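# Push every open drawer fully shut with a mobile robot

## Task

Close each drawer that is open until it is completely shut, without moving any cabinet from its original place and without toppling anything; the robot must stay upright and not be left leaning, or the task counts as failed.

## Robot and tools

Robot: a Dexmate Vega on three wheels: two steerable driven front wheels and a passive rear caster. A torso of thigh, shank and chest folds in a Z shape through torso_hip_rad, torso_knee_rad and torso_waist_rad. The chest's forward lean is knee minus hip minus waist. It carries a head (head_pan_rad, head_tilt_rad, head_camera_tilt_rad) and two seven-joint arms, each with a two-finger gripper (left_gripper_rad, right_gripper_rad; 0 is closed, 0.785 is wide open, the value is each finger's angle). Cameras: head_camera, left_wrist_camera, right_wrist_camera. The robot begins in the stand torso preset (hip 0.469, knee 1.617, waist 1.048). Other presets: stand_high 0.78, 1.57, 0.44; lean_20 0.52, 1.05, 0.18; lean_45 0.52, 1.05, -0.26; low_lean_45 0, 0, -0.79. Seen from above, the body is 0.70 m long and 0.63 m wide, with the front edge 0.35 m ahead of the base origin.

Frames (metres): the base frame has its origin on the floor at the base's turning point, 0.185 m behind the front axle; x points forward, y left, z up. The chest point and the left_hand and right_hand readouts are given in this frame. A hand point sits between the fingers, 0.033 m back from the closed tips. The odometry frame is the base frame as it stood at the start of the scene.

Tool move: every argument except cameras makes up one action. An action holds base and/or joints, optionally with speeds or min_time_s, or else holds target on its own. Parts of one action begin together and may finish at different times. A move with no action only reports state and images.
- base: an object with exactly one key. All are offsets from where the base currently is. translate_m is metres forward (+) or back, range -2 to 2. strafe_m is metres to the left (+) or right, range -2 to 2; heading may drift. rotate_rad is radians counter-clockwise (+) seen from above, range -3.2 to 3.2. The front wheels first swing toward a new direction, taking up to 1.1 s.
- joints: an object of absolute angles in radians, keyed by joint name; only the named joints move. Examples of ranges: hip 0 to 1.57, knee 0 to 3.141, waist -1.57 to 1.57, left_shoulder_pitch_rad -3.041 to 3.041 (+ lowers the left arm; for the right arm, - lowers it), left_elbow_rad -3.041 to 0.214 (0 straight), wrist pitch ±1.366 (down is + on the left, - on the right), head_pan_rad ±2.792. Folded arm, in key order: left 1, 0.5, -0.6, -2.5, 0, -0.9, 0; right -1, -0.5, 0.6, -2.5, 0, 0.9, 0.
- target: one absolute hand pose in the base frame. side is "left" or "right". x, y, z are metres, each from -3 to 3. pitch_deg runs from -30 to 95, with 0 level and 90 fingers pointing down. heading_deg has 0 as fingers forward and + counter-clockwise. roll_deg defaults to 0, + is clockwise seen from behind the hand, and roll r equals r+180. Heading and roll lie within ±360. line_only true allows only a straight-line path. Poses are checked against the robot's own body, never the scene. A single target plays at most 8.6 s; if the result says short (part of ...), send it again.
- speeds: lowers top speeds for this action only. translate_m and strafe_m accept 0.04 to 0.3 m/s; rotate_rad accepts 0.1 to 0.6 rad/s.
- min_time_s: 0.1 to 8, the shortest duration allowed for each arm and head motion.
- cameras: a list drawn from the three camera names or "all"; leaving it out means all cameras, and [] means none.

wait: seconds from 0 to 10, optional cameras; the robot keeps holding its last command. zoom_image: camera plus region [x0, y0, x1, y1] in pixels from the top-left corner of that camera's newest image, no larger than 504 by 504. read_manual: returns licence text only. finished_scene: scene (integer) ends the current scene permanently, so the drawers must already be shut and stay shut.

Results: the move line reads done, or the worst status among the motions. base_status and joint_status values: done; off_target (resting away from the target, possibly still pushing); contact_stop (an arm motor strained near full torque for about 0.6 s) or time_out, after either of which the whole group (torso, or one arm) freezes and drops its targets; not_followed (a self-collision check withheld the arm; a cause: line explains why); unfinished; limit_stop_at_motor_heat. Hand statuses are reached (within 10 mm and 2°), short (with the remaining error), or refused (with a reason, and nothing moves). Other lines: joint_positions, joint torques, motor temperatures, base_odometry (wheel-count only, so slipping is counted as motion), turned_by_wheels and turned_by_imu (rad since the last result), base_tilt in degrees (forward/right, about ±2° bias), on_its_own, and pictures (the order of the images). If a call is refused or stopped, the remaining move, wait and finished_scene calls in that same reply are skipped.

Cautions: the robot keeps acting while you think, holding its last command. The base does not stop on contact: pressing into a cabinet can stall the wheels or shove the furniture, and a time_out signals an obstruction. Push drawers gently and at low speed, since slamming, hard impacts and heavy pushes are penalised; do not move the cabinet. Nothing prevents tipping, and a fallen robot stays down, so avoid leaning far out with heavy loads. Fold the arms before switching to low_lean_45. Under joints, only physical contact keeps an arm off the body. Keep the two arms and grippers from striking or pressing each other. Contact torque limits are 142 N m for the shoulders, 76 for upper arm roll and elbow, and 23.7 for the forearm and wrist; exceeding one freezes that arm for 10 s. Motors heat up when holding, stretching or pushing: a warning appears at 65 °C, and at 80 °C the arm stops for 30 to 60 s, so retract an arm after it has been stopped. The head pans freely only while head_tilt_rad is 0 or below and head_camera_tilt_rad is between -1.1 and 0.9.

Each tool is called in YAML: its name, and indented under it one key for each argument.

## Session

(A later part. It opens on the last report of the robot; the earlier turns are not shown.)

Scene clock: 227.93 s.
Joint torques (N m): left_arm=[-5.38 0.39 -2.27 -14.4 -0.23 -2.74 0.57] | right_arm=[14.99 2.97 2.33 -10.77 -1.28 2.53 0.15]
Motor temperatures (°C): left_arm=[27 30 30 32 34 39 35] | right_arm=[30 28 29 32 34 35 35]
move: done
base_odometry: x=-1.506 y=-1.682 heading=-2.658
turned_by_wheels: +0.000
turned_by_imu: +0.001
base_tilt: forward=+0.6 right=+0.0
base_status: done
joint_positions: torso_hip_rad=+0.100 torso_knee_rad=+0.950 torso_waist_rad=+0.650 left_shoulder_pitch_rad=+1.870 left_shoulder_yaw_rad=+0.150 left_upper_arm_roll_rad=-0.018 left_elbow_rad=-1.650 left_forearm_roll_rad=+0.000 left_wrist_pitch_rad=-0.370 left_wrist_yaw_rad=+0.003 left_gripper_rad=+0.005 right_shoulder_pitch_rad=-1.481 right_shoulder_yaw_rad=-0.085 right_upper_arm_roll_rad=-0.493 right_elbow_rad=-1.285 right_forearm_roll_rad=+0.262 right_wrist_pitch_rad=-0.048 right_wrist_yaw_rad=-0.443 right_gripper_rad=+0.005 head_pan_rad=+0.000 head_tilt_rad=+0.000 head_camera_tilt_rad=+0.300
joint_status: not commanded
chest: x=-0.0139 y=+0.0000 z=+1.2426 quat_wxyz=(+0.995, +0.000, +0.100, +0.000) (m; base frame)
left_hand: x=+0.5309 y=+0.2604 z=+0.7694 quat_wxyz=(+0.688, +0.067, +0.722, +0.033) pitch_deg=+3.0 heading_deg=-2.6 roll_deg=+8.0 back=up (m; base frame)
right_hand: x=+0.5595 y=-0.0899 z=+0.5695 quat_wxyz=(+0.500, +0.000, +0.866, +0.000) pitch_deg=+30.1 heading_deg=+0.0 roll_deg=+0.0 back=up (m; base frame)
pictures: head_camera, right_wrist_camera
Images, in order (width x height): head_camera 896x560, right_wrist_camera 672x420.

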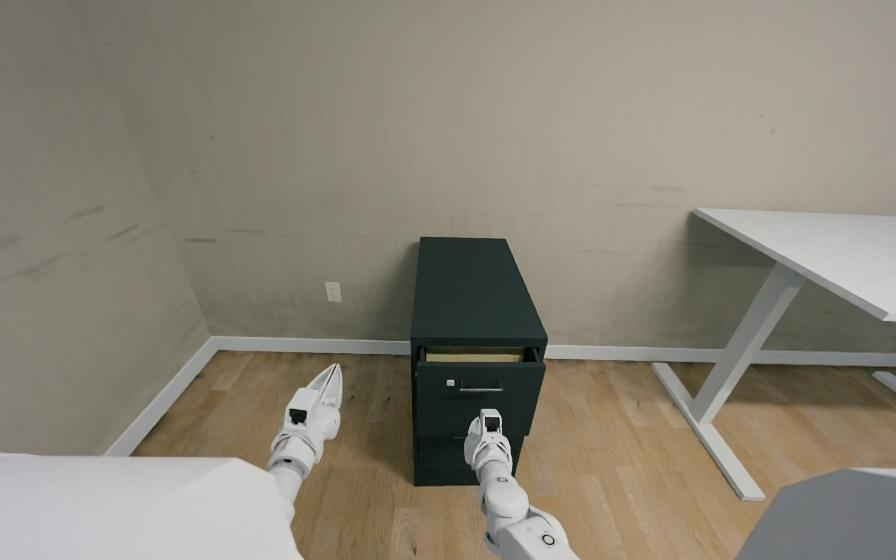

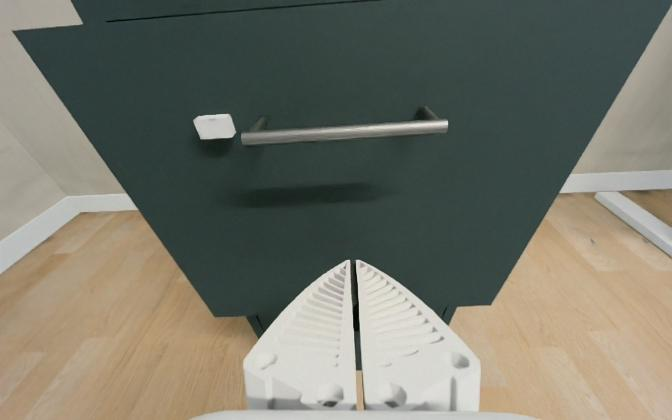

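move:
  base: {"translate_m":0.06}
  speeds: {"translate_m":0.05}
  cameras: ["head_camera","right_wrist_camera"]

zoom_image:
  camera: "head_camera"
  region: [350, 280, 630, 510]

Scene clock: 234.43 s.
Joint torques (N m): left_arm=[-5.28 3.71 -1.77 -14.5 0.11 -2.33 0.23] | right_arm=[13.72 2.6 2.54 -11.95 -1.45 2.92 0.24]
Motor temperatures (°C): left_arm=[27 30 30 32 34 39 35] | right_arm=[30 28 29 32 34 35 35]
move: done
base_odometry: x=-1.559 y=-1.711 heading=-2.659
turned_by_wheels: +0.000
turned_by_imu: +0.001
base_tilt: forward=+0.7 right=-0.1
base_status: done
joint_positions: torso_hip_rad=+0.100 torso_knee_rad=+0.950 torso_waist_rad=+0.650 left_shoulder_pitch_rad=+1.870 left_shoulder_yaw_rad=+0.150 left_upper_arm_roll_rad=-0.018 left_elbow_rad=-1.650 left_forearm_roll_rad=+0.000 left_wrist_pitch_rad=-0.370 left_wrist_yaw_rad=+0.003 left_gripper_rad=+0.005 right_shoulder_pitch_rad=-1.481 right_shoulder_yaw_rad=-0.085 right_upper_arm_roll_rad=-0.493 right_elbow_rad=-1.285 right_forearm_roll_rad=+0.262 right_wrist_pitch_rad=-0.048 right_wrist_yaw_rad=-0.443 right_gripper_rad=+0.005 head_pan_rad=+0.000 head_tilt_rad=+0.000 head_camera_tilt_rad=+0.300
joint_status: not commanded
chest: x=-0.0138 y=+0.0000 z=+1.2426 quat_wxyz=(+0.995, +0.000, +0.100, +0.000) (m; base frame)
left_hand: x=+0.5309 y=+0.2604 z=+0.7693 quat_wxyz=(+0.688, +0.067, +0.722, +0.033) pitch_deg=+3.0 heading_deg=-2.6 roll_deg=+8.0 back=up (m; base frame)
right_hand: x=+0.5595 y=-0.0899 z=+0.5695 quat_wxyz=(+0.500, +0.000, +0.866, +0.000) pitch_deg=+30.1 heading_deg=+0.0 roll_deg=+0.0 back=up (m; base frame)
pictures: head_camera, right_wrist_camera
Images, in order (width x height): head_camera 896x560, right_wrist_camera 672x420.

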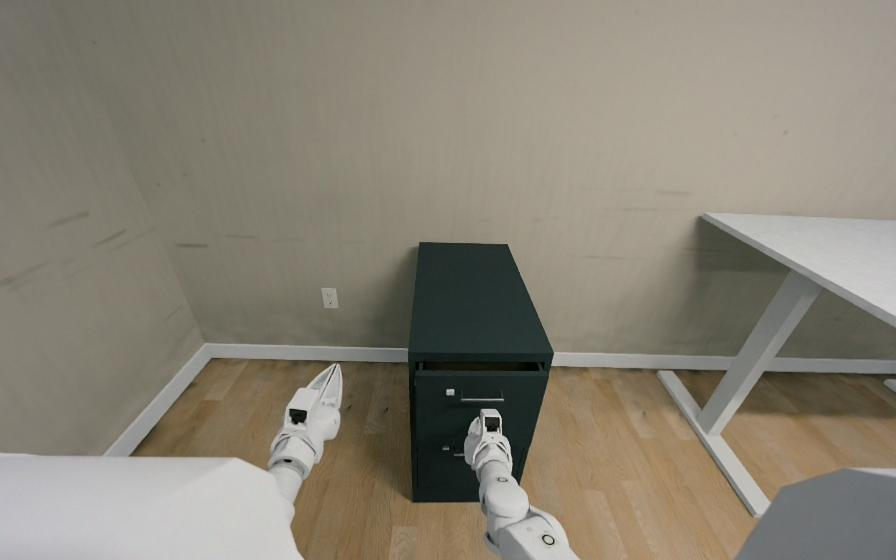

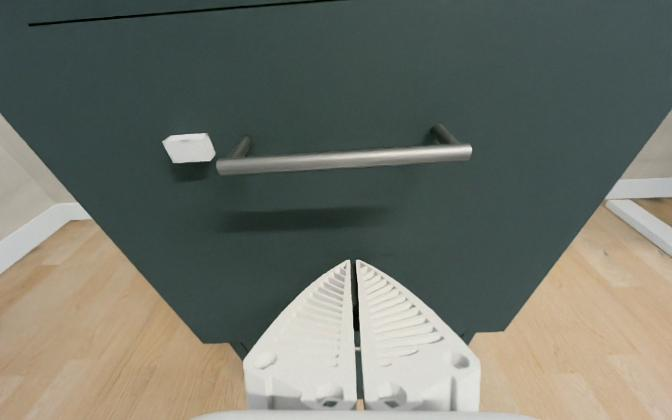

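Scaled by 1.800 from the camera's 896x560 image, which has a finer 960x600 frame.

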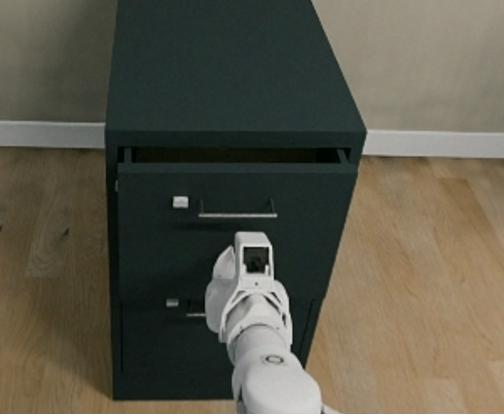

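move:
  base: {"translate_m":0.07}
  speeds: {"translate_m":0.05}
  cameras: ["head_camera","right_wrist_camera"]

zoom_image:
  camera: "head_camera"
  region: [350, 280, 630, 510]

Scene clock: 242.20 s.
Joint torques (N m): left_arm=[-1.98 1.91 -0.06 -12.97 -0.34 -3.73 0.32] | right_arm=[22.39 2.93 4.96 -13.06 -2.72 5.96 1.09]
Motor temperatures (°C): left_arm=[27 30 30 32 34 39 35] | right_arm=[30 28 29 32 34 36 35]
move: done
base_odometry: x=-1.621 y=-1.743 heading=-2.659
turned_by_wheels: -0.001
turned_by_imu: +0.000
base_tilt: forward=+0.6 right=-0.1
base_status: done
joint_positions: torso_hip_rad=+0.100 torso_knee_rad=+0.950 torso_waist_rad=+0.650 left_shoulder_pitch_rad=+1.870 left_shoulder_yaw_rad=+0.150 left_upper_arm_roll_rad=-0.018 left_elbow_rad=-1.650 left_forearm_roll_rad=+0.000 left_wrist_pitch_rad=-0.370 left_wrist_yaw_rad=+0.003 left_gripper_rad=+0.005 right_shoulder_pitch_rad=-1.481 right_shoulder_yaw_rad=-0.085 right_upper_arm_roll_rad=-0.493 right_elbow_rad=-1.285 right_forearm_roll_rad=+0.262 right_wrist_pitch_rad=-0.049 right_wrist_yaw_rad=-0.443 right_gripper_rad=+0.005 head_pan_rad=+0.000 head_tilt_rad=+0.000 head_camera_tilt_rad=+0.300
joint_status: not commanded
chest: x=-0.0142 y=+0.0000 z=+1.2426 quat_wxyz=(+0.995, +0.000, +0.100, +0.000) (m; base frame)
left_hand: x=+0.5308 y=+0.2604 z=+0.7696 quat_wxyz=(+0.688, +0.067, +0.722, +0.033) pitch_deg=+3.0 heading_deg=-2.6 roll_deg=+8.0 back=up (m; base frame)
right_hand: x=+0.5588 y=-0.0899 z=+0.5689 quat_wxyz=(+0.499, +0.000, +0.867, +0.000) pitch_deg=+30.1 heading_deg=+0.0 roll_deg=+0.0 back=up (m; base frame)
pictures: head_camera, right_wrist_camera
Images, in order (width x height): head_camera 896x560, right_wrist_camera 672x420.

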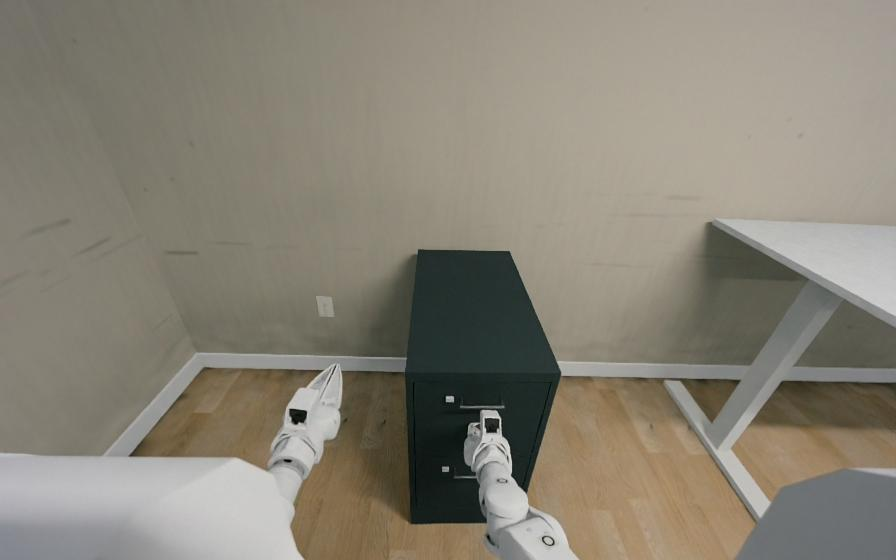

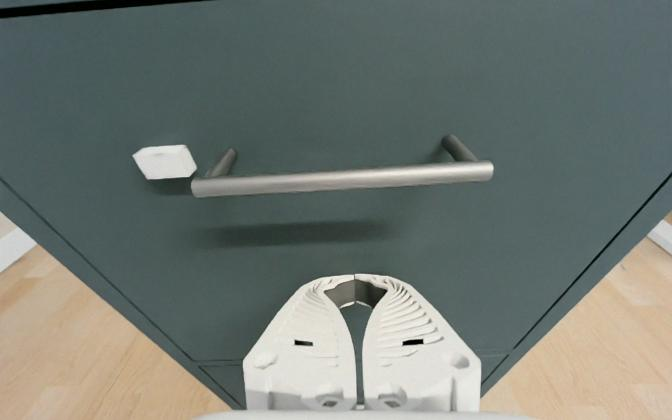

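Scaled by 1.800 from the camera's 896x560 image, which has a finer 960x600 frame.

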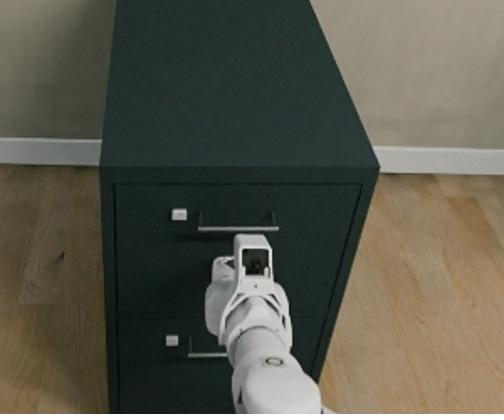

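move:
  base: {"translate_m":-0.15}
  speeds: {"translate_m":0.1}
  cameras: ["head_camera"]

zoom_image:
  camera: "head_camera"
  region: [350, 250, 630, 510]

move:
  base: {"translate_m":-1.5}
  cameras: []

move:
  base: {"rotate_rad":-1.56}
  cameras: ["head_camera"]

Scene clock: 258.43 s.
Joint torques (N m): left_arm=[-4.71 1.91 -1.79 -14.48 0.64 -2.54 0.29] | right_arm=[13.98 2.86 3.67 -11.51 -1.32 3.06 0.27]
Motor temperatures (°C): left_arm=[27 30 30 32 34 39 35] | right_arm=[31 28 29 33 34 37 35]
move: done
base_odometry: x=-1.488 y=-1.673 heading=-2.659
turned_by_wheels: +0.000
turned_by_imu: +0.002
base_tilt: forward=+0.6 right=-0.1
base_status: done
joint_positions: torso_hip_rad=+0.100 torso_knee_rad=+0.950 torso_waist_rad=+0.650 left_shoulder_pitch_rad=+1.870 left_shoulder_yaw_rad=+0.150 left_upper_arm_roll_rad=-0.018 left_elbow_rad=-1.650 left_forearm_roll_rad=+0.000 left_wrist_pitch_rad=-0.370 left_wrist_yaw_rad=+0.003 left_gripper_rad=+0.005 right_shoulder_pitch_rad=-1.481 right_shoulder_yaw_rad=-0.085 right_upper_arm_roll_rad=-0.493 right_elbow_rad=-1.285 right_forearm_roll_rad=+0.262 right_wrist_pitch_rad=-0.048 right_wrist_yaw_rad=-0.443 right_gripper_rad=+0.005 head_pan_rad=+0.000 head_tilt_rad=+0.000 head_camera_tilt_rad=+0.300
joint_status: not commanded
chest: x=-0.0140 y=+0.0000 z=+1.2426 quat_wxyz=(+0.995, +0.000, +0.100, +0.000) (m; base frame)
left_hand: x=+0.5309 y=+0.2604 z=+0.7694 quat_wxyz=(+0.688, +0.067, +0.722, +0.033) pitch_deg=+3.0 heading_deg=-2.6 roll_deg=+8.0 back=up (m; base frame)
right_hand: x=+0.5594 y=-0.0899 z=+0.5695 quat_wxyz=(+0.500, +0.000, +0.866, +0.000) pitch_deg=+30.1 heading_deg=+0.0 roll_deg=+0.0 back=up (m; base frame)
pictures: head_camera
Images, in order (width x height): head_camera 896x560.

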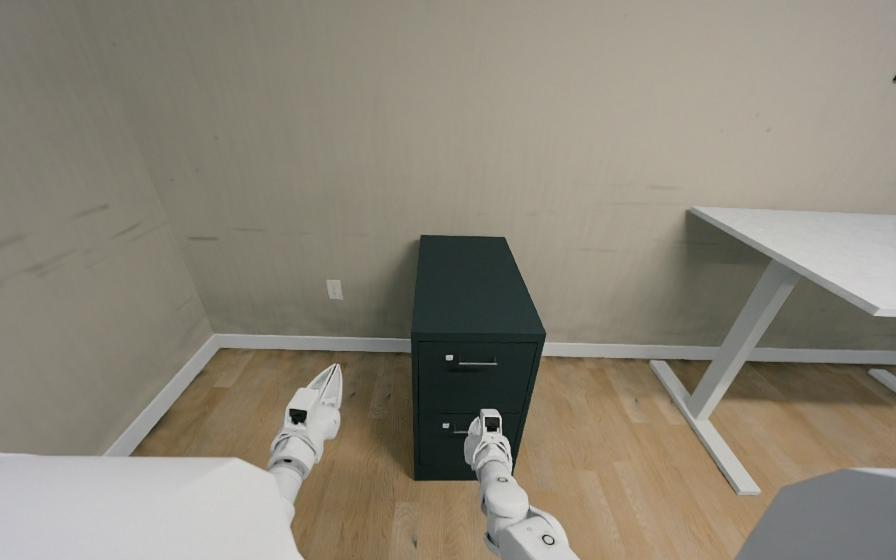

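Scaled by 1.800 from the camera's 896x560 image, which has a finer 960x600 frame.

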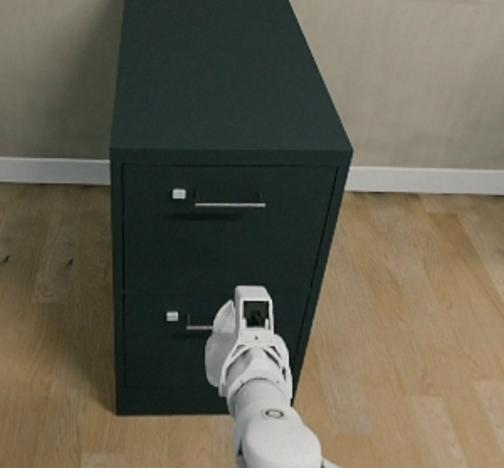

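Scene clock: 265.03 s.
Joint torques (N m): left_arm=[-4.1 3.23 0.87 -12.91 0.18 -2.87 0.09] | right_arm=[13.88 1.73 3.53 -10.67 -1.37 2.52 0.19]
Motor temperatures (°C): left_arm=[27 30 30 32 34 39 35] | right_arm=[31 28 29 33 34 37 35]
move: done
base_odometry: x=-0.161 y=-0.974 heading=-2.660
turned_by_wheels: -0.001
turned_by_imu: -0.003
base_tilt: forward=+0.7 right=-0.1
base_status: done
joint_positions: torso_hip_rad=+0.100 torso_knee_rad=+0.950 torso_waist_rad=+0.650 left_shoulder_pitch_rad=+1.870 left_shoulder_yaw_rad=+0.150 left_upper_arm_roll_rad=-0.018 left_elbow_rad=-1.650 left_forearm_roll_rad=+0.000 left_wrist_pitch_rad=-0.370 left_wrist_yaw_rad=+0.003 left_gripper_rad=+0.005 right_shoulder_pitch_rad=-1.481 right_shoulder_yaw_rad=-0.085 right_upper_arm_roll_rad=-0.493 right_elbow_rad=-1.285 right_forearm_roll_rad=+0.262 right_wrist_pitch_rad=-0.048 right_wrist_yaw_rad=-0.443 right_gripper_rad=+0.005 head_pan_rad=+0.000 head_tilt_rad=+0.000 head_camera_tilt_rad=+0.300
joint_status: not commanded
chest: x=-0.0139 y=+0.0000 z=+1.2426 quat_wxyz=(+0.995, +0.000, +0.100, +0.000) (m; base frame)
left_hand: x=+0.5309 y=+0.2604 z=+0.7694 quat_wxyz=(+0.688, +0.067, +0.722, +0.033) pitch_deg=+3.0 heading_deg=-2.6 roll_deg=+8.0 back=up (m; base frame)
right_hand: x=+0.5595 y=-0.0899 z=+0.5695 quat_wxyz=(+0.500, +0.000, +0.866, +0.000) pitch_deg=+30.1 heading_deg=+0.0 roll_deg=+0.0 back=up (m; base frame)
pictures: none
No camera images: "cameras" was empty.

Scene clock: 269.20 s.
Joint torques (N m): left_arm=[-5.21 3.52 1.4 -13.93 0.02 -2.89 0.32] | right_arm=[13.61 2.61 3.35 -11.14 -1.34 2.43 0.15]
Motor temperatures (°C): left_arm=[27 30 30 32 34 39 35] | right_arm=[31 28 29 33 34 37 35]
move: done
base_odometry: x=-0.163 y=-0.975 heading=+2.061
turned_by_wheels: -1.562
turned_by_imu: -1.532
base_tilt: forward=+0.6 right=-0.1
base_status: done
joint_positions: torso_hip_rad=+0.100 torso_knee_rad=+0.950 torso_waist_rad=+0.650 left_shoulder_pitch_rad=+1.870 left_shoulder_yaw_rad=+0.150 left_upper_arm_roll_rad=-0.018 left_elbow_rad=-1.650 left_forearm_roll_rad=+0.000 left_wrist_pitch_rad=-0.370 left_wrist_yaw_rad=+0.003 left_gripper_rad=+0.005 right_shoulder_pitch_rad=-1.481 right_shoulder_yaw_rad=-0.085 right_upper_arm_roll_rad=-0.493 right_elbow_rad=-1.285 right_forearm_roll_rad=+0.262 right_wrist_pitch_rad=-0.048 right_wrist_yaw_rad=-0.443 right_gripper_rad=+0.005 head_pan_rad=+0.000 head_tilt_rad=+0.000 head_camera_tilt_rad=+0.300
joint_status: not commanded
chest: x=-0.0139 y=+0.0000 z=+1.2426 quat_wxyz=(+0.995, +0.000, +0.100, +0.000) (m; base frame)
left_hand: x=+0.5309 y=+0.2604 z=+0.7694 quat_wxyz=(+0.688, +0.067, +0.722, +0.033) pitch_deg=+3.0 heading_deg=-2.6 roll_deg=+8.0 back=up (m; base frame)
right_hand: x=+0.5595 y=-0.0899 z=+0.5695 quat_wxyz=(+0.500, +0.000, +0.866, +0.000) pitch_deg=+30.1 heading_deg=+0.0 roll_deg=+0.0 back=up (m; base frame)
pictures: head_camera
Images, in order (width x height): head_camera 896x560.

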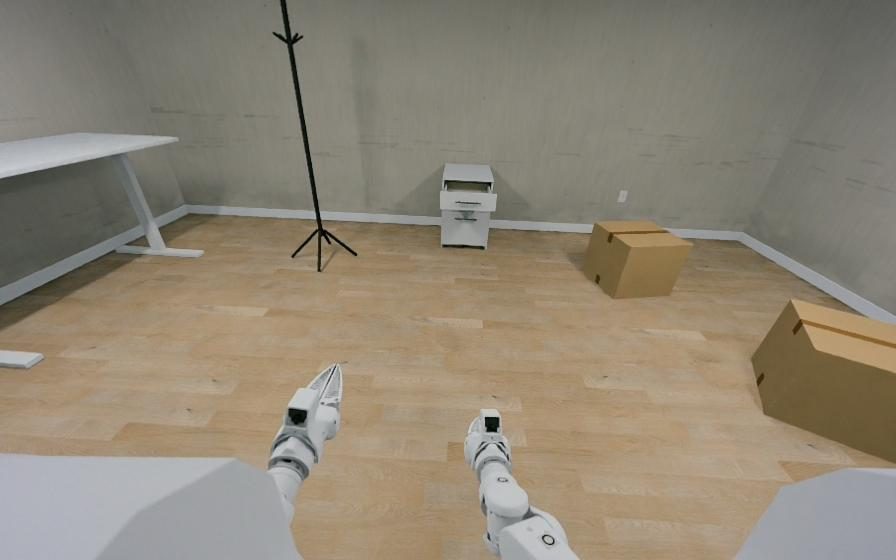

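move:
  base: {"rotate_rad":-0.08}
  cameras: []

move:
  base: {"translate_m":1.45}
  cameras: ["head_camera"]

Scene clock: 278.53 s.
Joint torques (N m): left_arm=[-5.45 2.23 -3.25 -12.99 -0.19 -1.89 0.12] | right_arm=[13.09 2.99 3.21 -11.05 -1.32 2.75 0.22]
Motor temperatures (°C): left_arm=[27 30 30 32 34 39 35] | right_arm=[31 28 29 33 34 36 35]
move: done
base_odometry: x=-0.163 y=-0.975 heading=+1.981
turned_by_wheels: -0.080
turned_by_imu: -0.078
base_tilt: forward=+0.7 right=-0.1
base_status: done
joint_positions: torso_hip_rad=+0.100 torso_knee_rad=+0.950 torso_waist_rad=+0.650 left_shoulder_pitch_rad=+1.870 left_shoulder_yaw_rad=+0.150 left_upper_arm_roll_rad=-0.018 left_elbow_rad=-1.650 left_forearm_roll_rad=+0.000 left_wrist_pitch_rad=-0.370 left_wrist_yaw_rad=+0.003 left_gripper_rad=+0.005 right_shoulder_pitch_rad=-1.481 right_shoulder_yaw_rad=-0.085 right_upper_arm_roll_rad=-0.493 right_elbow_rad=-1.285 right_forearm_roll_rad=+0.262 right_wrist_pitch_rad=-0.048 right_wrist_yaw_rad=-0.443 right_gripper_rad=+0.005 head_pan_rad=+0.000 head_tilt_rad=+0.000 head_camera_tilt_rad=+0.300
joint_status: not commanded
chest: x=-0.0139 y=+0.0000 z=+1.2426 quat_wxyz=(+0.995, +0.000, +0.100, +0.000) (m; base frame)
left_hand: x=+0.5309 y=+0.2604 z=+0.7694 quat_wxyz=(+0.688, +0.067, +0.722, +0.033) pitch_deg=+3.0 heading_deg=-2.6 roll_deg=+8.0 back=up (m; base frame)
right_hand: x=+0.5595 y=-0.0899 z=+0.5695 quat_wxyz=(+0.500, +0.000, +0.866, +0.000) pitch_deg=+30.1 heading_deg=+0.0 roll_deg=+0.0 back=up (m; base frame)
pictures: none
No camera images: "cameras" was empty.

Scene clock: 285.17 s.
Joint torques (N m): left_arm=[-5.24 3.76 -1.57 -12.3 0.56 -2.29 0.21] | right_arm=[13.97 2.28 3.26 -11.66 -1.35 2.33 0.26]
Motor temperatures (°C): left_arm=[27 30 30 32 34 39 35] | right_arm=[31 28 29 33 34 36 35]
move: done
base_odometry: x=-0.745 y=+0.353 heading=+1.981
turned_by_wheels: +0.000
turned_by_imu: +0.002
base_tilt: forward=+0.6 right=-0.1
base_status: done
joint_positions: torso_hip_rad=+0.100 torso_knee_rad=+0.950 torso_waist_rad=+0.650 left_shoulder_pitch_rad=+1.870 left_shoulder_yaw_rad=+0.150 left_upper_arm_roll_rad=-0.018 left_elbow_rad=-1.650 left_forearm_roll_rad=+0.000 left_wrist_pitch_rad=-0.370 left_wrist_yaw_rad=+0.003 left_gripper_rad=+0.005 right_shoulder_pitch_rad=-1.481 right_shoulder_yaw_rad=-0.085 right_upper_arm_roll_rad=-0.493 right_elbow_rad=-1.285 right_forearm_roll_rad=+0.262 right_wrist_pitch_rad=-0.048 right_wrist_yaw_rad=-0.443 right_gripper_rad=+0.005 head_pan_rad=+0.000 head_tilt_rad=+0.000 head_camera_tilt_rad=+0.300
joint_status: not commanded
chest: x=-0.0138 y=+0.0000 z=+1.2426 quat_wxyz=(+0.995, +0.000, +0.100, +0.000) (m; base frame)
left_hand: x=+0.5309 y=+0.2604 z=+0.7694 quat_wxyz=(+0.688, +0.067, +0.722, +0.033) pitch_deg=+3.0 heading_deg=-2.6 roll_deg=+8.0 back=up (m; base frame)
right_hand: x=+0.5595 y=-0.0899 z=+0.5694 quat_wxyz=(+0.500, +0.000, +0.866, +0.000) pitch_deg=+30.1 heading_deg=+0.0 roll_deg=+0.0 back=up (m; base frame)
pictures: head_camera
Images, in order (width x height): head_camera 896x560.

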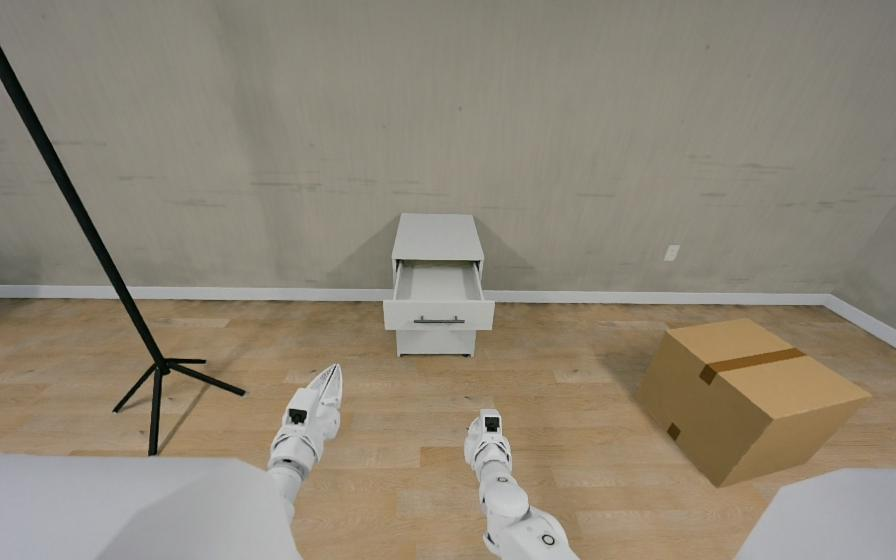

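move:
  base: {"strafe_m":0.18}
  cameras: []

move:
  target: {"side":"right","x":0.56,"y":-0.09,"z":0.62,"pitch_deg":25,"heading_deg":0}
  cameras: []

move:
  base: {"translate_m":0.33}
  speeds: {"translate_m":0.2}

Scene clock: 301.90 s.
Joint torques (N m): left_arm=[-4.06 3.46 -1 -13.74 -0.23 -3.34 0.86] | right_arm=[13.32 4.19 3.02 -11.12 -1.33 2.63 0.01]
Motor temperatures (°C): left_arm=[27 30 30 32 34 39 35] | right_arm=[31 28 29 33 34 36 35]
move: done
base_odometry: x=-0.909 y=+0.281 heading=+1.982
turned_by_wheels: +0.001
turned_by_imu: -0.002
base_tilt: forward=+0.6 right=-0.1
base_status: done
joint_positions: torso_hip_rad=+0.100 torso_knee_rad=+0.950 torso_waist_rad=+0.650 left_shoulder_pitch_rad=+1.870 left_shoulder_yaw_rad=+0.150 left_upper_arm_roll_rad=-0.018 left_elbow_rad=-1.650 left_forearm_roll_rad=+0.000 left_wrist_pitch_rad=-0.370 left_wrist_yaw_rad=+0.003 left_gripper_rad=+0.005 right_shoulder_pitch_rad=-1.481 right_shoulder_yaw_rad=-0.085 right_upper_arm_roll_rad=-0.493 right_elbow_rad=-1.285 right_forearm_roll_rad=+0.262 right_wrist_pitch_rad=-0.048 right_wrist_yaw_rad=-0.443 right_gripper_rad=+0.005 head_pan_rad=+0.000 head_tilt_rad=+0.000 head_camera_tilt_rad=+0.300
joint_status: not commanded
chest: x=-0.0138 y=+0.0000 z=+1.2426 quat_wxyz=(+0.995, +0.000, +0.100, +0.000) (m; base frame)
left_hand: x=+0.5310 y=+0.2604 z=+0.7694 quat_wxyz=(+0.688, +0.067, +0.722, +0.033) pitch_deg=+3.0 heading_deg=-2.6 roll_deg=+8.0 back=up (m; base frame)
right_hand: x=+0.5595 y=-0.0899 z=+0.5695 quat_wxyz=(+0.500, +0.000, +0.866, +0.000) pitch_deg=+30.1 heading_deg=+0.0 roll_deg=+0.0 back=up (m; base frame)
pictures: none
No camera images: "cameras" was empty.

Scene clock: 304.10 s.
Joint torques (N m): left_arm=[-4.71 2.89 -2.39 -12.58 0.12 -2.47 0.29] | right_arm=[0.51 1.55 -4.19 -11.57 -1.58 2.18 -0.11]
Motor temperatures (°C): left_arm=[27 30 30 32 34 39 35] | right_arm=[31 28 29 33 34 36 35]
move: done
base_odometry: x=-0.909 y=+0.281 heading=+1.982
turned_by_wheels: +0.000
turned_by_imu: +0.000
base_tilt: forward=+0.6 right=-0.1
base_status: not commanded
joint_positions: torso_hip_rad=+0.100 torso_knee_rad=+0.950 torso_waist_rad=+0.650 left_shoulder_pitch_rad=+1.870 left_shoulder_yaw_rad=+0.150 left_upper_arm_roll_rad=-0.018 left_elbow_rad=-1.650 left_forearm_roll_rad=+0.000 left_wrist_pitch_rad=-0.370 left_wrist_yaw_rad=+0.003 left_gripper_rad=+0.005 right_shoulder_pitch_rad=-1.549 right_shoulder_yaw_rad=-0.124 right_upper_arm_roll_rad=-0.499 right_elbow_rad=-1.441 right_forearm_roll_rad=+0.231 right_wrist_pitch_rad=-0.044 right_wrist_yaw_rad=-0.473 right_gripper_rad=+0.005 head_pan_rad=+0.000 head_tilt_rad=+0.000 head_camera_tilt_rad=+0.300
joint_status: not commanded
chest: x=-0.0138 y=+0.0000 z=+1.2426 quat_wxyz=(+0.995, +0.000, +0.100, +0.000) (m; base frame)
left_hand: x=+0.5310 y=+0.2604 z=+0.7694 quat_wxyz=(+0.688, +0.067, +0.722, +0.033) pitch_deg=+3.0 heading_deg=-2.6 roll_deg=+8.0 back=up (m; base frame)
right_hand: x=+0.5601 y=-0.0902 z=+0.6179 quat_wxyz=(+0.536, +0.000, +0.844, +0.000) pitch_deg=+25.2 heading_deg=+0.0 roll_deg=+0.0 back=up (m; base frame)
right_hand_status: reached (straight line, planned for 0.8 s): 2 mm and 0.2 deg off.
pictures: none
No camera images: "cameras" was empty.

Scene clock: 307.53 s.
Joint torques (N m): left_arm=[-4.95 2.67 -1.69 -12.61 -0.14 -2.76 0.21] | right_arm=[2.07 1.92 -4.08 -12.06 -1.58 2.2 -0.3]
Motor temperatures (°C): left_arm=[27 30 30 32 34 39 35] | right_arm=[31 28 29 33 34 36 35]
move: done
base_odometry: x=-1.043 y=+0.583 heading=+1.982
turned_by_wheels: +0.000
turned_by_imu: +0.002
base_tilt: forward=+0.7 right=-0.1
base_status: done
joint_positions: torso_hip_rad=+0.100 torso_knee_rad=+0.950 torso_waist_rad=+0.650 left_shoulder_pitch_rad=+1.870 left_shoulder_yaw_rad=+0.150 left_upper_arm_roll_rad=-0.018 left_elbow_rad=-1.650 left_forearm_roll_rad=+0.000 left_wrist_pitch_rad=-0.370 left_wrist_yaw_rad=+0.003 left_gripper_rad=+0.005 right_shoulder_pitch_rad=-1.551 right_shoulder_yaw_rad=-0.125 right_upper_arm_roll_rad=-0.500 right_elbow_rad=-1.447 right_forearm_roll_rad=+0.230 right_wrist_pitch_rad=-0.044 right_wrist_yaw_rad=-0.474 right_gripper_rad=+0.005 head_pan_rad=+0.000 head_tilt_rad=+0.000 head_camera_tilt_rad=+0.300
joint_status: not commanded
chest: x=-0.0138 y=+0.0000 z=+1.2426 quat_wxyz=(+0.995, +0.000, +0.100, +0.000) (m; base frame)
left_hand: x=+0.5310 y=+0.2604 z=+0.7694 quat_wxyz=(+0.688, +0.067, +0.722, +0.033) pitch_deg=+3.0 heading_deg=-2.6 roll_deg=+8.0 back=up (m; base frame)
right_hand: x=+0.5601 y=-0.0902 z=+0.6198 quat_wxyz=(+0.537, +0.000, +0.844, +0.000) pitch_deg=+25.0 heading_deg=+0.0 roll_deg=+0.0 back=up (m; base frame)
pictures: head_camera, left_wrist_camera, right_wrist_camera
Images, in order (width x height): head_camera 896x560, left_wrist_camera 672x420, right_wrist_camera 672x420.

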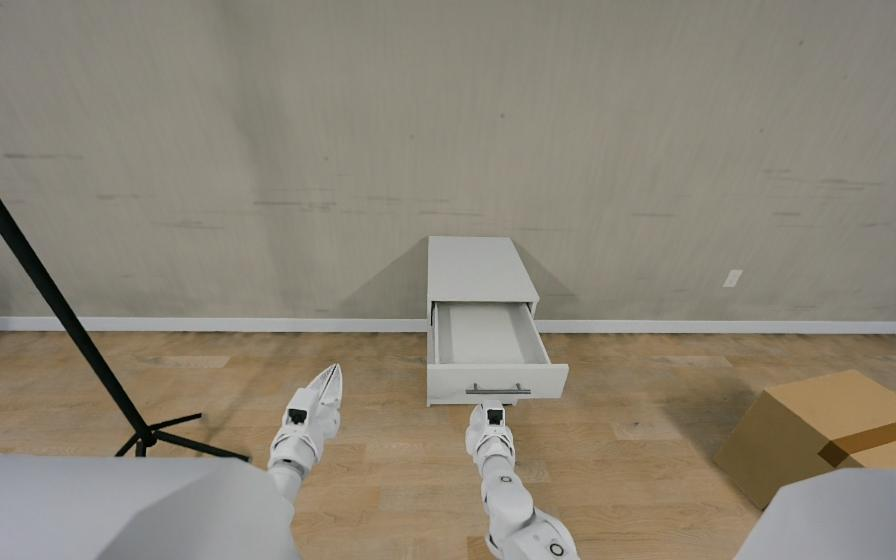

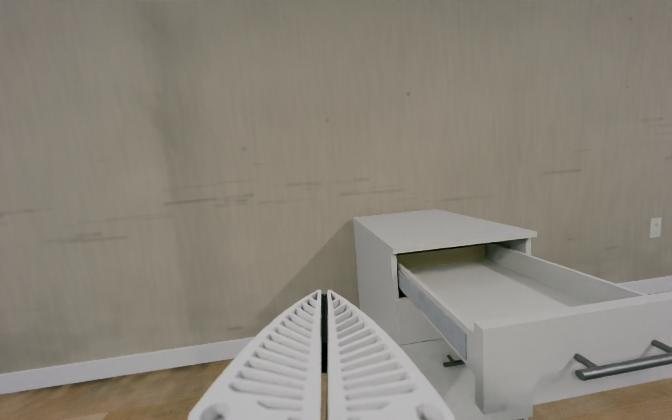

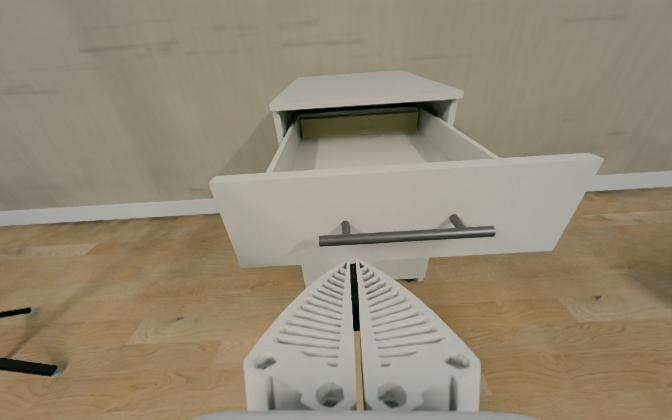

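move:
  target: {"side":"right","x":0.56,"y":-0.115,"z":0.638,"pitch_deg":22,"heading_deg":0}
  cameras: []

move:
  base: {"translate_m":0.11}
  speeds: {"translate_m":0.08}

zoom_image:
  camera: "head_camera"
  region: [380, 260, 640, 500]

Scene clock: 316.20 s.
Joint torques (N m): left_arm=[-3.38 3.63 -0.28 -13.21 -0.13 -3 0.72] | right_arm=[1.03 0.9 3.88 -12.17 -0.63 2.33 0.49]
Motor temperatures (°C): left_arm=[27 30 30 32 34 39 35] | right_arm=[30 28 29 33 34 36 35]
move: done
base_odometry: x=-1.043 y=+0.583 heading=+1.982
turned_by_wheels: +0.000
turned_by_imu: +0.001
base_tilt: forward=+0.6 right=-0.1
base_status: not commanded
joint_positions: torso_hip_rad=+0.100 torso_knee_rad=+0.950 torso_waist_rad=+0.650 left_shoulder_pitch_rad=+1.870 left_shoulder_yaw_rad=+0.150 left_upper_arm_roll_rad=-0.018 left_elbow_rad=-1.650 left_forearm_roll_rad=+0.000 left_wrist_pitch_rad=-0.370 left_wrist_yaw_rad=+0.003 left_gripper_rad=+0.005 right_shoulder_pitch_rad=-1.586 right_shoulder_yaw_rad=-0.173 right_upper_arm_roll_rad=-0.477 right_elbow_rad=-1.489 right_forearm_roll_rad=+0.232 right_wrist_pitch_rad=+0.002 right_wrist_yaw_rad=-0.452 right_gripper_rad=+0.005 head_pan_rad=+0.000 head_tilt_rad=+0.000 head_camera_tilt_rad=+0.300
joint_status: not commanded
chest: x=-0.0138 y=+0.0000 z=+1.2426 quat_wxyz=(+0.995, +0.000, +0.100, +0.000) (m; base frame)
left_hand: x=+0.5310 y=+0.2604 z=+0.7694 quat_wxyz=(+0.688, +0.067, +0.722, +0.033) pitch_deg=+3.0 heading_deg=-2.6 roll_deg=+8.0 back=up (m; base frame)
right_hand: x=+0.5600 y=-0.1121 z=+0.6356 quat_wxyz=(+0.556, +0.000, +0.831, +0.000) pitch_deg=+22.4 heading_deg=+0.0 roll_deg=+0.0 back=up (m; base frame)
right_hand_status: reached (straight line, planned for 0.5 s): 4 mm and 0.4 deg off.
pictures: none
No camera images: "cameras" was empty.

Scene clock: 318.47 s.
Joint torques (N m): left_arm=[-4.12 2.38 0.09 -13.4 0.05 -2.99 0.12] | right_arm=[0.88 0.36 4.35 -12.16 -0.67 2.65 0.27]
Motor temperatures (°C): left_arm=[27 30 30 32 34 39 35] | right_arm=[30 28 29 33 34 36 35]
move: done
base_odometry: x=-1.087 y=+0.684 heading=+1.982
turned_by_wheels: +0.000
turned_by_imu: +0.000
base_tilt: forward=+0.7 right=-0.1
base_status: done
joint_positions: torso_hip_rad=+0.100 torso_knee_rad=+0.950 torso_waist_rad=+0.650 left_shoulder_pitch_rad=+1.870 left_shoulder_yaw_rad=+0.150 left_upper_arm_roll_rad=-0.018 left_elbow_rad=-1.650 left_forearm_roll_rad=+0.000 left_wrist_pitch_rad=-0.370 left_wrist_yaw_rad=+0.003 left_gripper_rad=+0.005 right_shoulder_pitch_rad=-1.590 right_shoulder_yaw_rad=-0.179 right_upper_arm_roll_rad=-0.474 right_elbow_rad=-1.495 right_forearm_roll_rad=+0.233 right_wrist_pitch_rad=+0.008 right_wrist_yaw_rad=-0.449 right_gripper_rad=+0.005 head_pan_rad=+0.000 head_tilt_rad=+0.000 head_camera_tilt_rad=+0.300
joint_status: not commanded
chest: x=-0.0138 y=+0.0000 z=+1.2426 quat_wxyz=(+0.995, +0.000, +0.100, +0.000) (m; base frame)
left_hand: x=+0.5310 y=+0.2604 z=+0.7694 quat_wxyz=(+0.688, +0.067, +0.722, +0.033) pitch_deg=+3.0 heading_deg=-2.6 roll_deg=+8.0 back=up (m; base frame)
right_hand: x=+0.5599 y=-0.1148 z=+0.6378 quat_wxyz=(+0.559, +0.000, +0.829, +0.000) pitch_deg=+22.0 heading_deg=+0.0 roll_deg=+0.0 back=up (m; base frame)
pictures: head_camera, left_wrist_camera, right_wrist_camera
Images, in order (width x height): head_camera 896x560, left_wrist_camera 672x420, right_wrist_camera 672x420.

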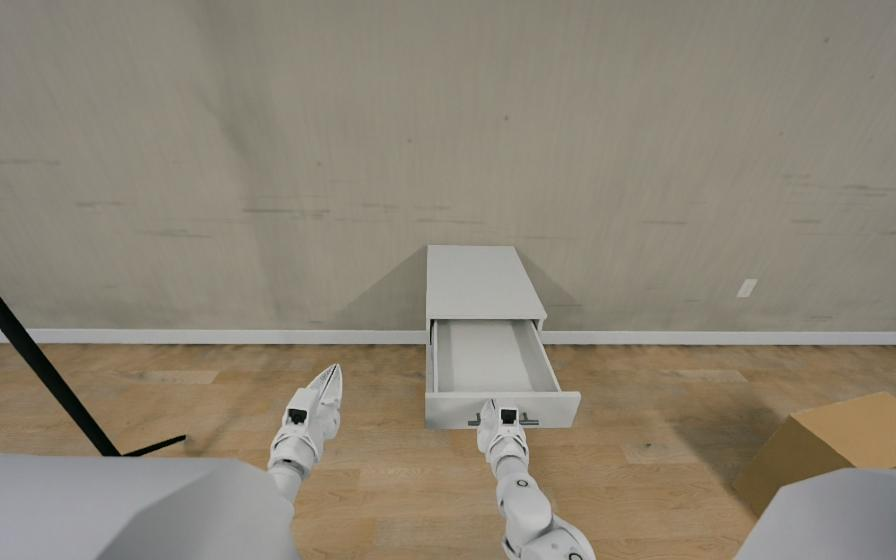

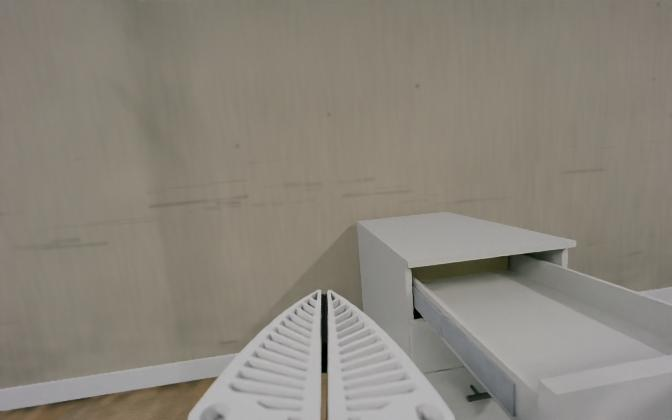

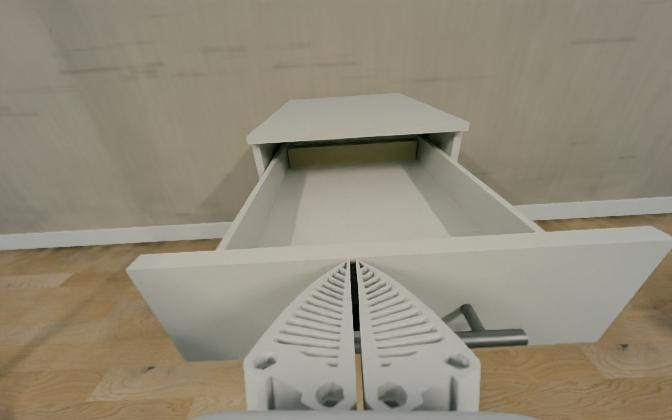

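Scaled by 1.938 from the camera's 896x560 image, which has a finer 960x600 frame.

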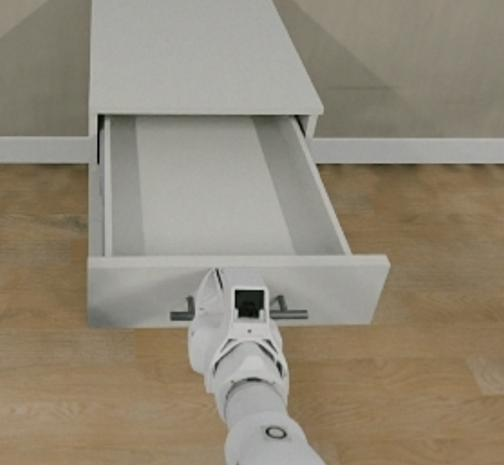

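move:
  target: {"side":"right","x":0.555,"y":-0.14,"z":0.617,"pitch_deg":22,"heading_deg":0}
  cameras: []

move:
  base: {"translate_m":0.06}
  speeds: {"translate_m":0.06}
  cameras: ["head_camera","right_wrist_camera"]

zoom_image:
  camera: "head_camera"
  region: [380, 260, 640, 500]

Scene clock: 325.93 s.
Joint torques (N m): left_arm=[-5.1 3.46 -1.13 -11.58 0.9 -2.5 -0.01] | right_arm=[13.94 -1.6 5.11 -6.64 -0.43 2.31 0.53]
Motor temperatures (°C): left_arm=[27 30 30 32 34 39 35] | right_arm=[30 28 29 33 34 36 35]
move: done
base_odometry: x=-1.087 y=+0.684 heading=+1.982
turned_by_wheels: +0.000
turned_by_imu: +0.001
base_tilt: forward=+0.7 right=+0.0
base_status: not commanded
joint_positions: torso_hip_rad=+0.100 torso_knee_rad=+0.950 torso_waist_rad=+0.650 left_shoulder_pitch_rad=+1.870 left_shoulder_yaw_rad=+0.150 left_upper_arm_roll_rad=-0.018 left_elbow_rad=-1.650 left_forearm_roll_rad=+0.000 left_wrist_pitch_rad=-0.370 left_wrist_yaw_rad=+0.003 left_gripper_rad=+0.005 right_shoulder_pitch_rad=-1.590 right_shoulder_yaw_rad=-0.200 right_upper_arm_roll_rad=-0.452 right_elbow_rad=-1.417 right_forearm_roll_rad=+0.252 right_wrist_pitch_rad=+0.086 right_wrist_yaw_rad=-0.404 right_gripper_rad=+0.005 head_pan_rad=+0.000 head_tilt_rad=+0.000 head_camera_tilt_rad=+0.300
joint_status: not commanded
chest: x=-0.0138 y=+0.0000 z=+1.2426 quat_wxyz=(+0.995, +0.000, +0.100, +0.000) (m; base frame)
left_hand: x=+0.5310 y=+0.2604 z=+0.7694 quat_wxyz=(+0.688, +0.067, +0.722, +0.033) pitch_deg=+3.0 heading_deg=-2.6 roll_deg=+8.0 back=up (m; base frame)
right_hand: x=+0.5550 y=-0.1379 z=+0.6179 quat_wxyz=(+0.559, +0.000, +0.829, +0.000) pitch_deg=+22.1 heading_deg=+0.0 roll_deg=+0.0 back=up (m; base frame)
right_hand_status: reached (straight line, planned for 0.6 s): 2 mm and 0.1 deg off.
pictures: none
No camera images: "cameras" was empty.

Scene clock: 327.53 s.
Joint torques (N m): left_arm=[-4.58 3.63 -0.95 -15.01 0.66 -3.2 0.47] | right_arm=[12.15 0.21 5.63 -7.14 -0.55 3.19 0.27]
Motor temperatures (°C): left_arm=[27 30 30 32 34 39 35] | right_arm=[30 28 29 33 34 36 35]
move: done
base_odometry: x=-1.111 y=+0.738 heading=+1.981
turned_by_wheels: +0.000
turned_by_imu: +0.000
base_tilt: forward=+0.7 right=-0.1
base_status: done
joint_positions: torso_hip_rad=+0.100 torso_knee_rad=+0.950 torso_waist_rad=+0.650 left_shoulder_pitch_rad=+1.870 left_shoulder_yaw_rad=+0.150 left_upper_arm_roll_rad=-0.018 left_elbow_rad=-1.650 left_forearm_roll_rad=+0.000 left_wrist_pitch_rad=-0.370 left_wrist_yaw_rad=+0.003 left_gripper_rad=+0.005 right_shoulder_pitch_rad=-1.590 right_shoulder_yaw_rad=-0.202 right_upper_arm_roll_rad=-0.450 right_elbow_rad=-1.412 right_forearm_roll_rad=+0.253 right_wrist_pitch_rad=+0.092 right_wrist_yaw_rad=-0.401 right_gripper_rad=+0.005 head_pan_rad=+0.000 head_tilt_rad=+0.000 head_camera_tilt_rad=+0.300
joint_status: not commanded
chest: x=-0.0138 y=+0.0000 z=+1.2426 quat_wxyz=(+0.995, +0.000, +0.100, +0.000) (m; base frame)
left_hand: x=+0.5310 y=+0.2604 z=+0.7694 quat_wxyz=(+0.688, +0.067, +0.722, +0.033) pitch_deg=+3.0 heading_deg=-2.6 roll_deg=+8.0 back=up (m; base frame)
right_hand: x=+0.5546 y=-0.1396 z=+0.6167 quat_wxyz=(+0.559, +0.000, +0.829, +0.000) pitch_deg=+22.1 heading_deg=+0.0 roll_deg=+0.0 back=up (m; base frame)
pictures: head_camera, right_wrist_camera
Images, in order (width x height): head_camera 896x560, right_wrist_camera 672x420.

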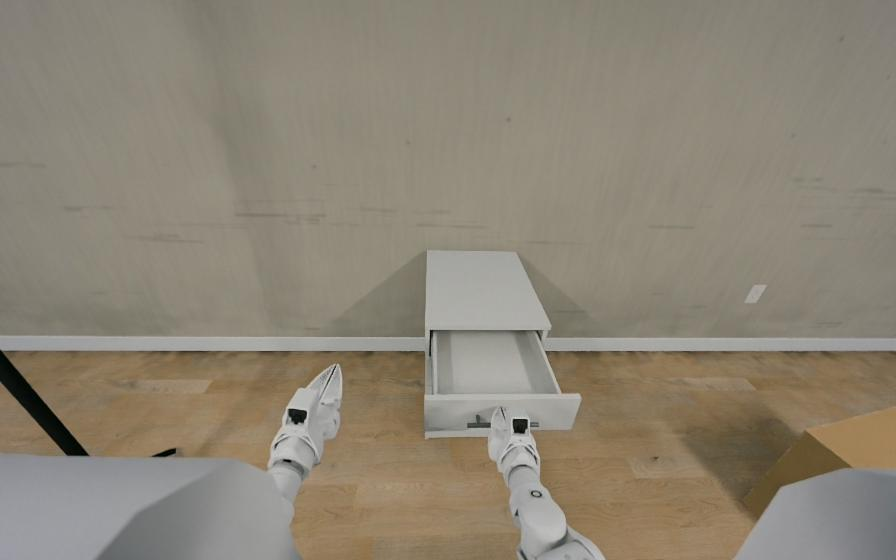

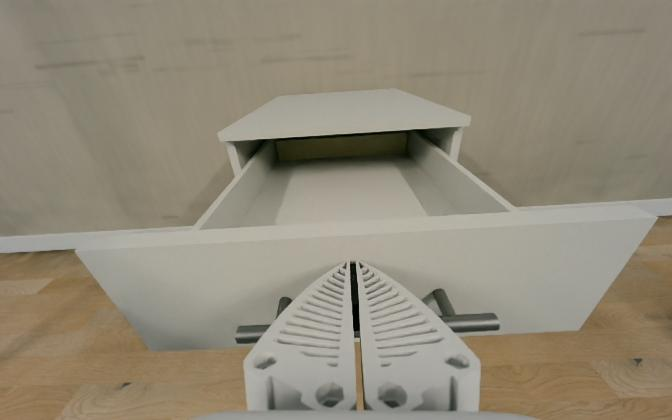

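Scaled by 1.938 from the camera's 896x560 image, which has a finer 960x600 frame.

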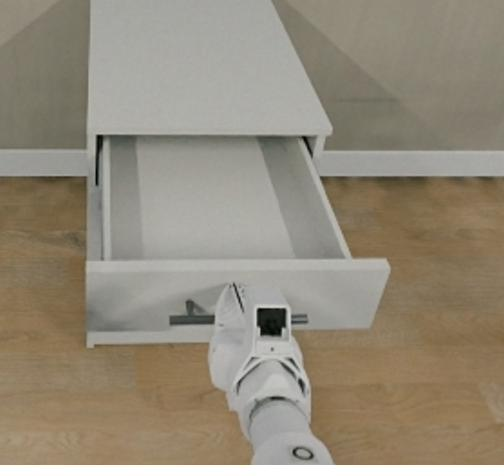

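move:
  base: {"translate_m":0.19}
  speeds: {"translate_m":0.1}
  cameras: ["head_camera","right_wrist_camera"]

zoom_image:
  camera: "head_camera"
  region: [380, 260, 640, 500]

Scene clock: 334.63 s.
Joint torques (N m): left_arm=[-4.29 3.91 -2.07 -13.54 -0.25 -3.47 0.05] | right_arm=[12.53 -0.8 4.86 -7.27 -0.63 2.61 -0.06]
Motor temperatures (°C): left_arm=[27 30 30 32 34 39 35] | right_arm=[30 28 29 32 34 36 35]
move: done
base_odometry: x=-1.188 y=+0.912 heading=+1.981
turned_by_wheels: +0.000
turned_by_imu: +0.001
base_tilt: forward=+0.7 right=-0.1
base_status: done
joint_positions: torso_hip_rad=+0.100 torso_knee_rad=+0.950 torso_waist_rad=+0.650 left_shoulder_pitch_rad=+1.870 left_shoulder_yaw_rad=+0.150 left_upper_arm_roll_rad=-0.018 left_elbow_rad=-1.650 left_forearm_roll_rad=+0.000 left_wrist_pitch_rad=-0.370 left_wrist_yaw_rad=+0.003 left_gripper_rad=+0.005 right_shoulder_pitch_rad=-1.590 right_shoulder_yaw_rad=-0.202 right_upper_arm_roll_rad=-0.450 right_elbow_rad=-1.411 right_forearm_roll_rad=+0.254 right_wrist_pitch_rad=+0.092 right_wrist_yaw_rad=-0.401 right_gripper_rad=+0.005 head_pan_rad=+0.000 head_tilt_rad=+0.000 head_camera_tilt_rad=+0.300
joint_status: not commanded
chest: x=-0.0138 y=+0.0000 z=+1.2426 quat_wxyz=(+0.995, +0.000, +0.100, +0.000) (m; base frame)
left_hand: x=+0.5310 y=+0.2604 z=+0.7694 quat_wxyz=(+0.688, +0.067, +0.722, +0.033) pitch_deg=+3.0 heading_deg=-2.6 roll_deg=+8.0 back=up (m; base frame)
right_hand: x=+0.5546 y=-0.1397 z=+0.6166 quat_wxyz=(+0.559, +0.000, +0.829, +0.000) pitch_deg=+22.1 heading_deg=+0.0 roll_deg=+0.0 back=up (m; base frame)
pictures: head_camera, right_wrist_camera
Images, in order (width x height): head_camera 896x560, right_wrist_camera 672x420.

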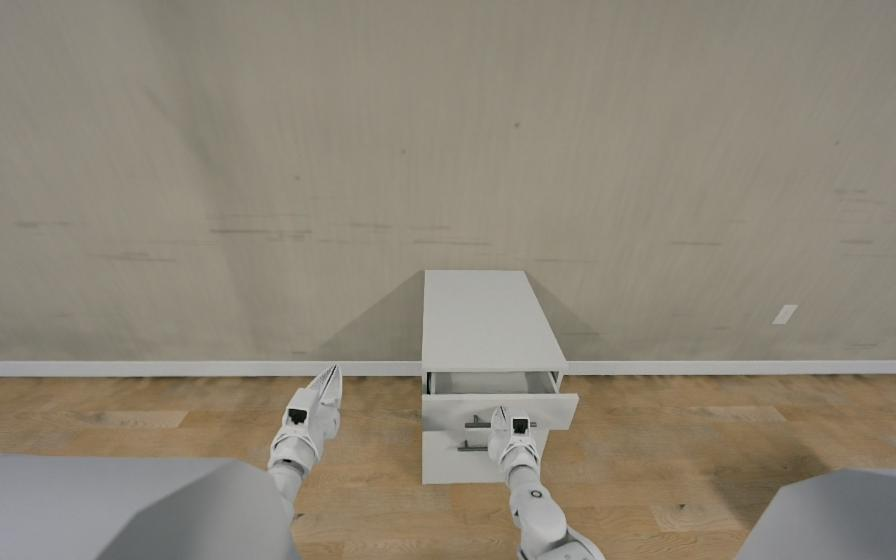

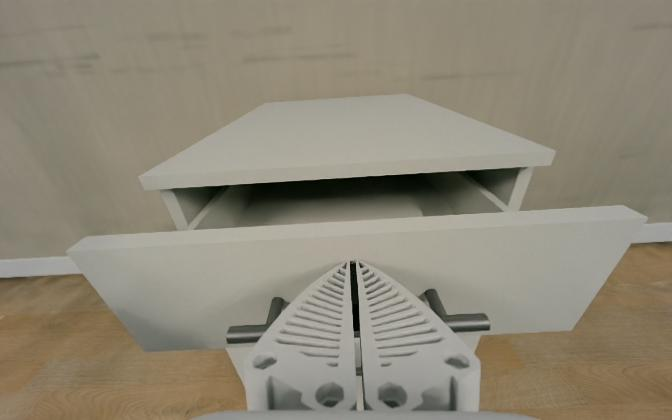

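Scaled by 1.938 from the camera's 896x560 image, which has a finer 960x600 frame.

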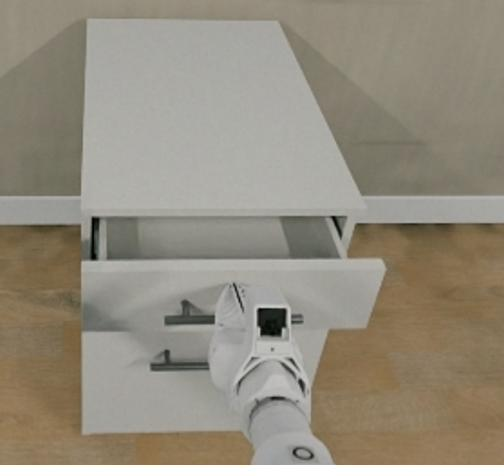

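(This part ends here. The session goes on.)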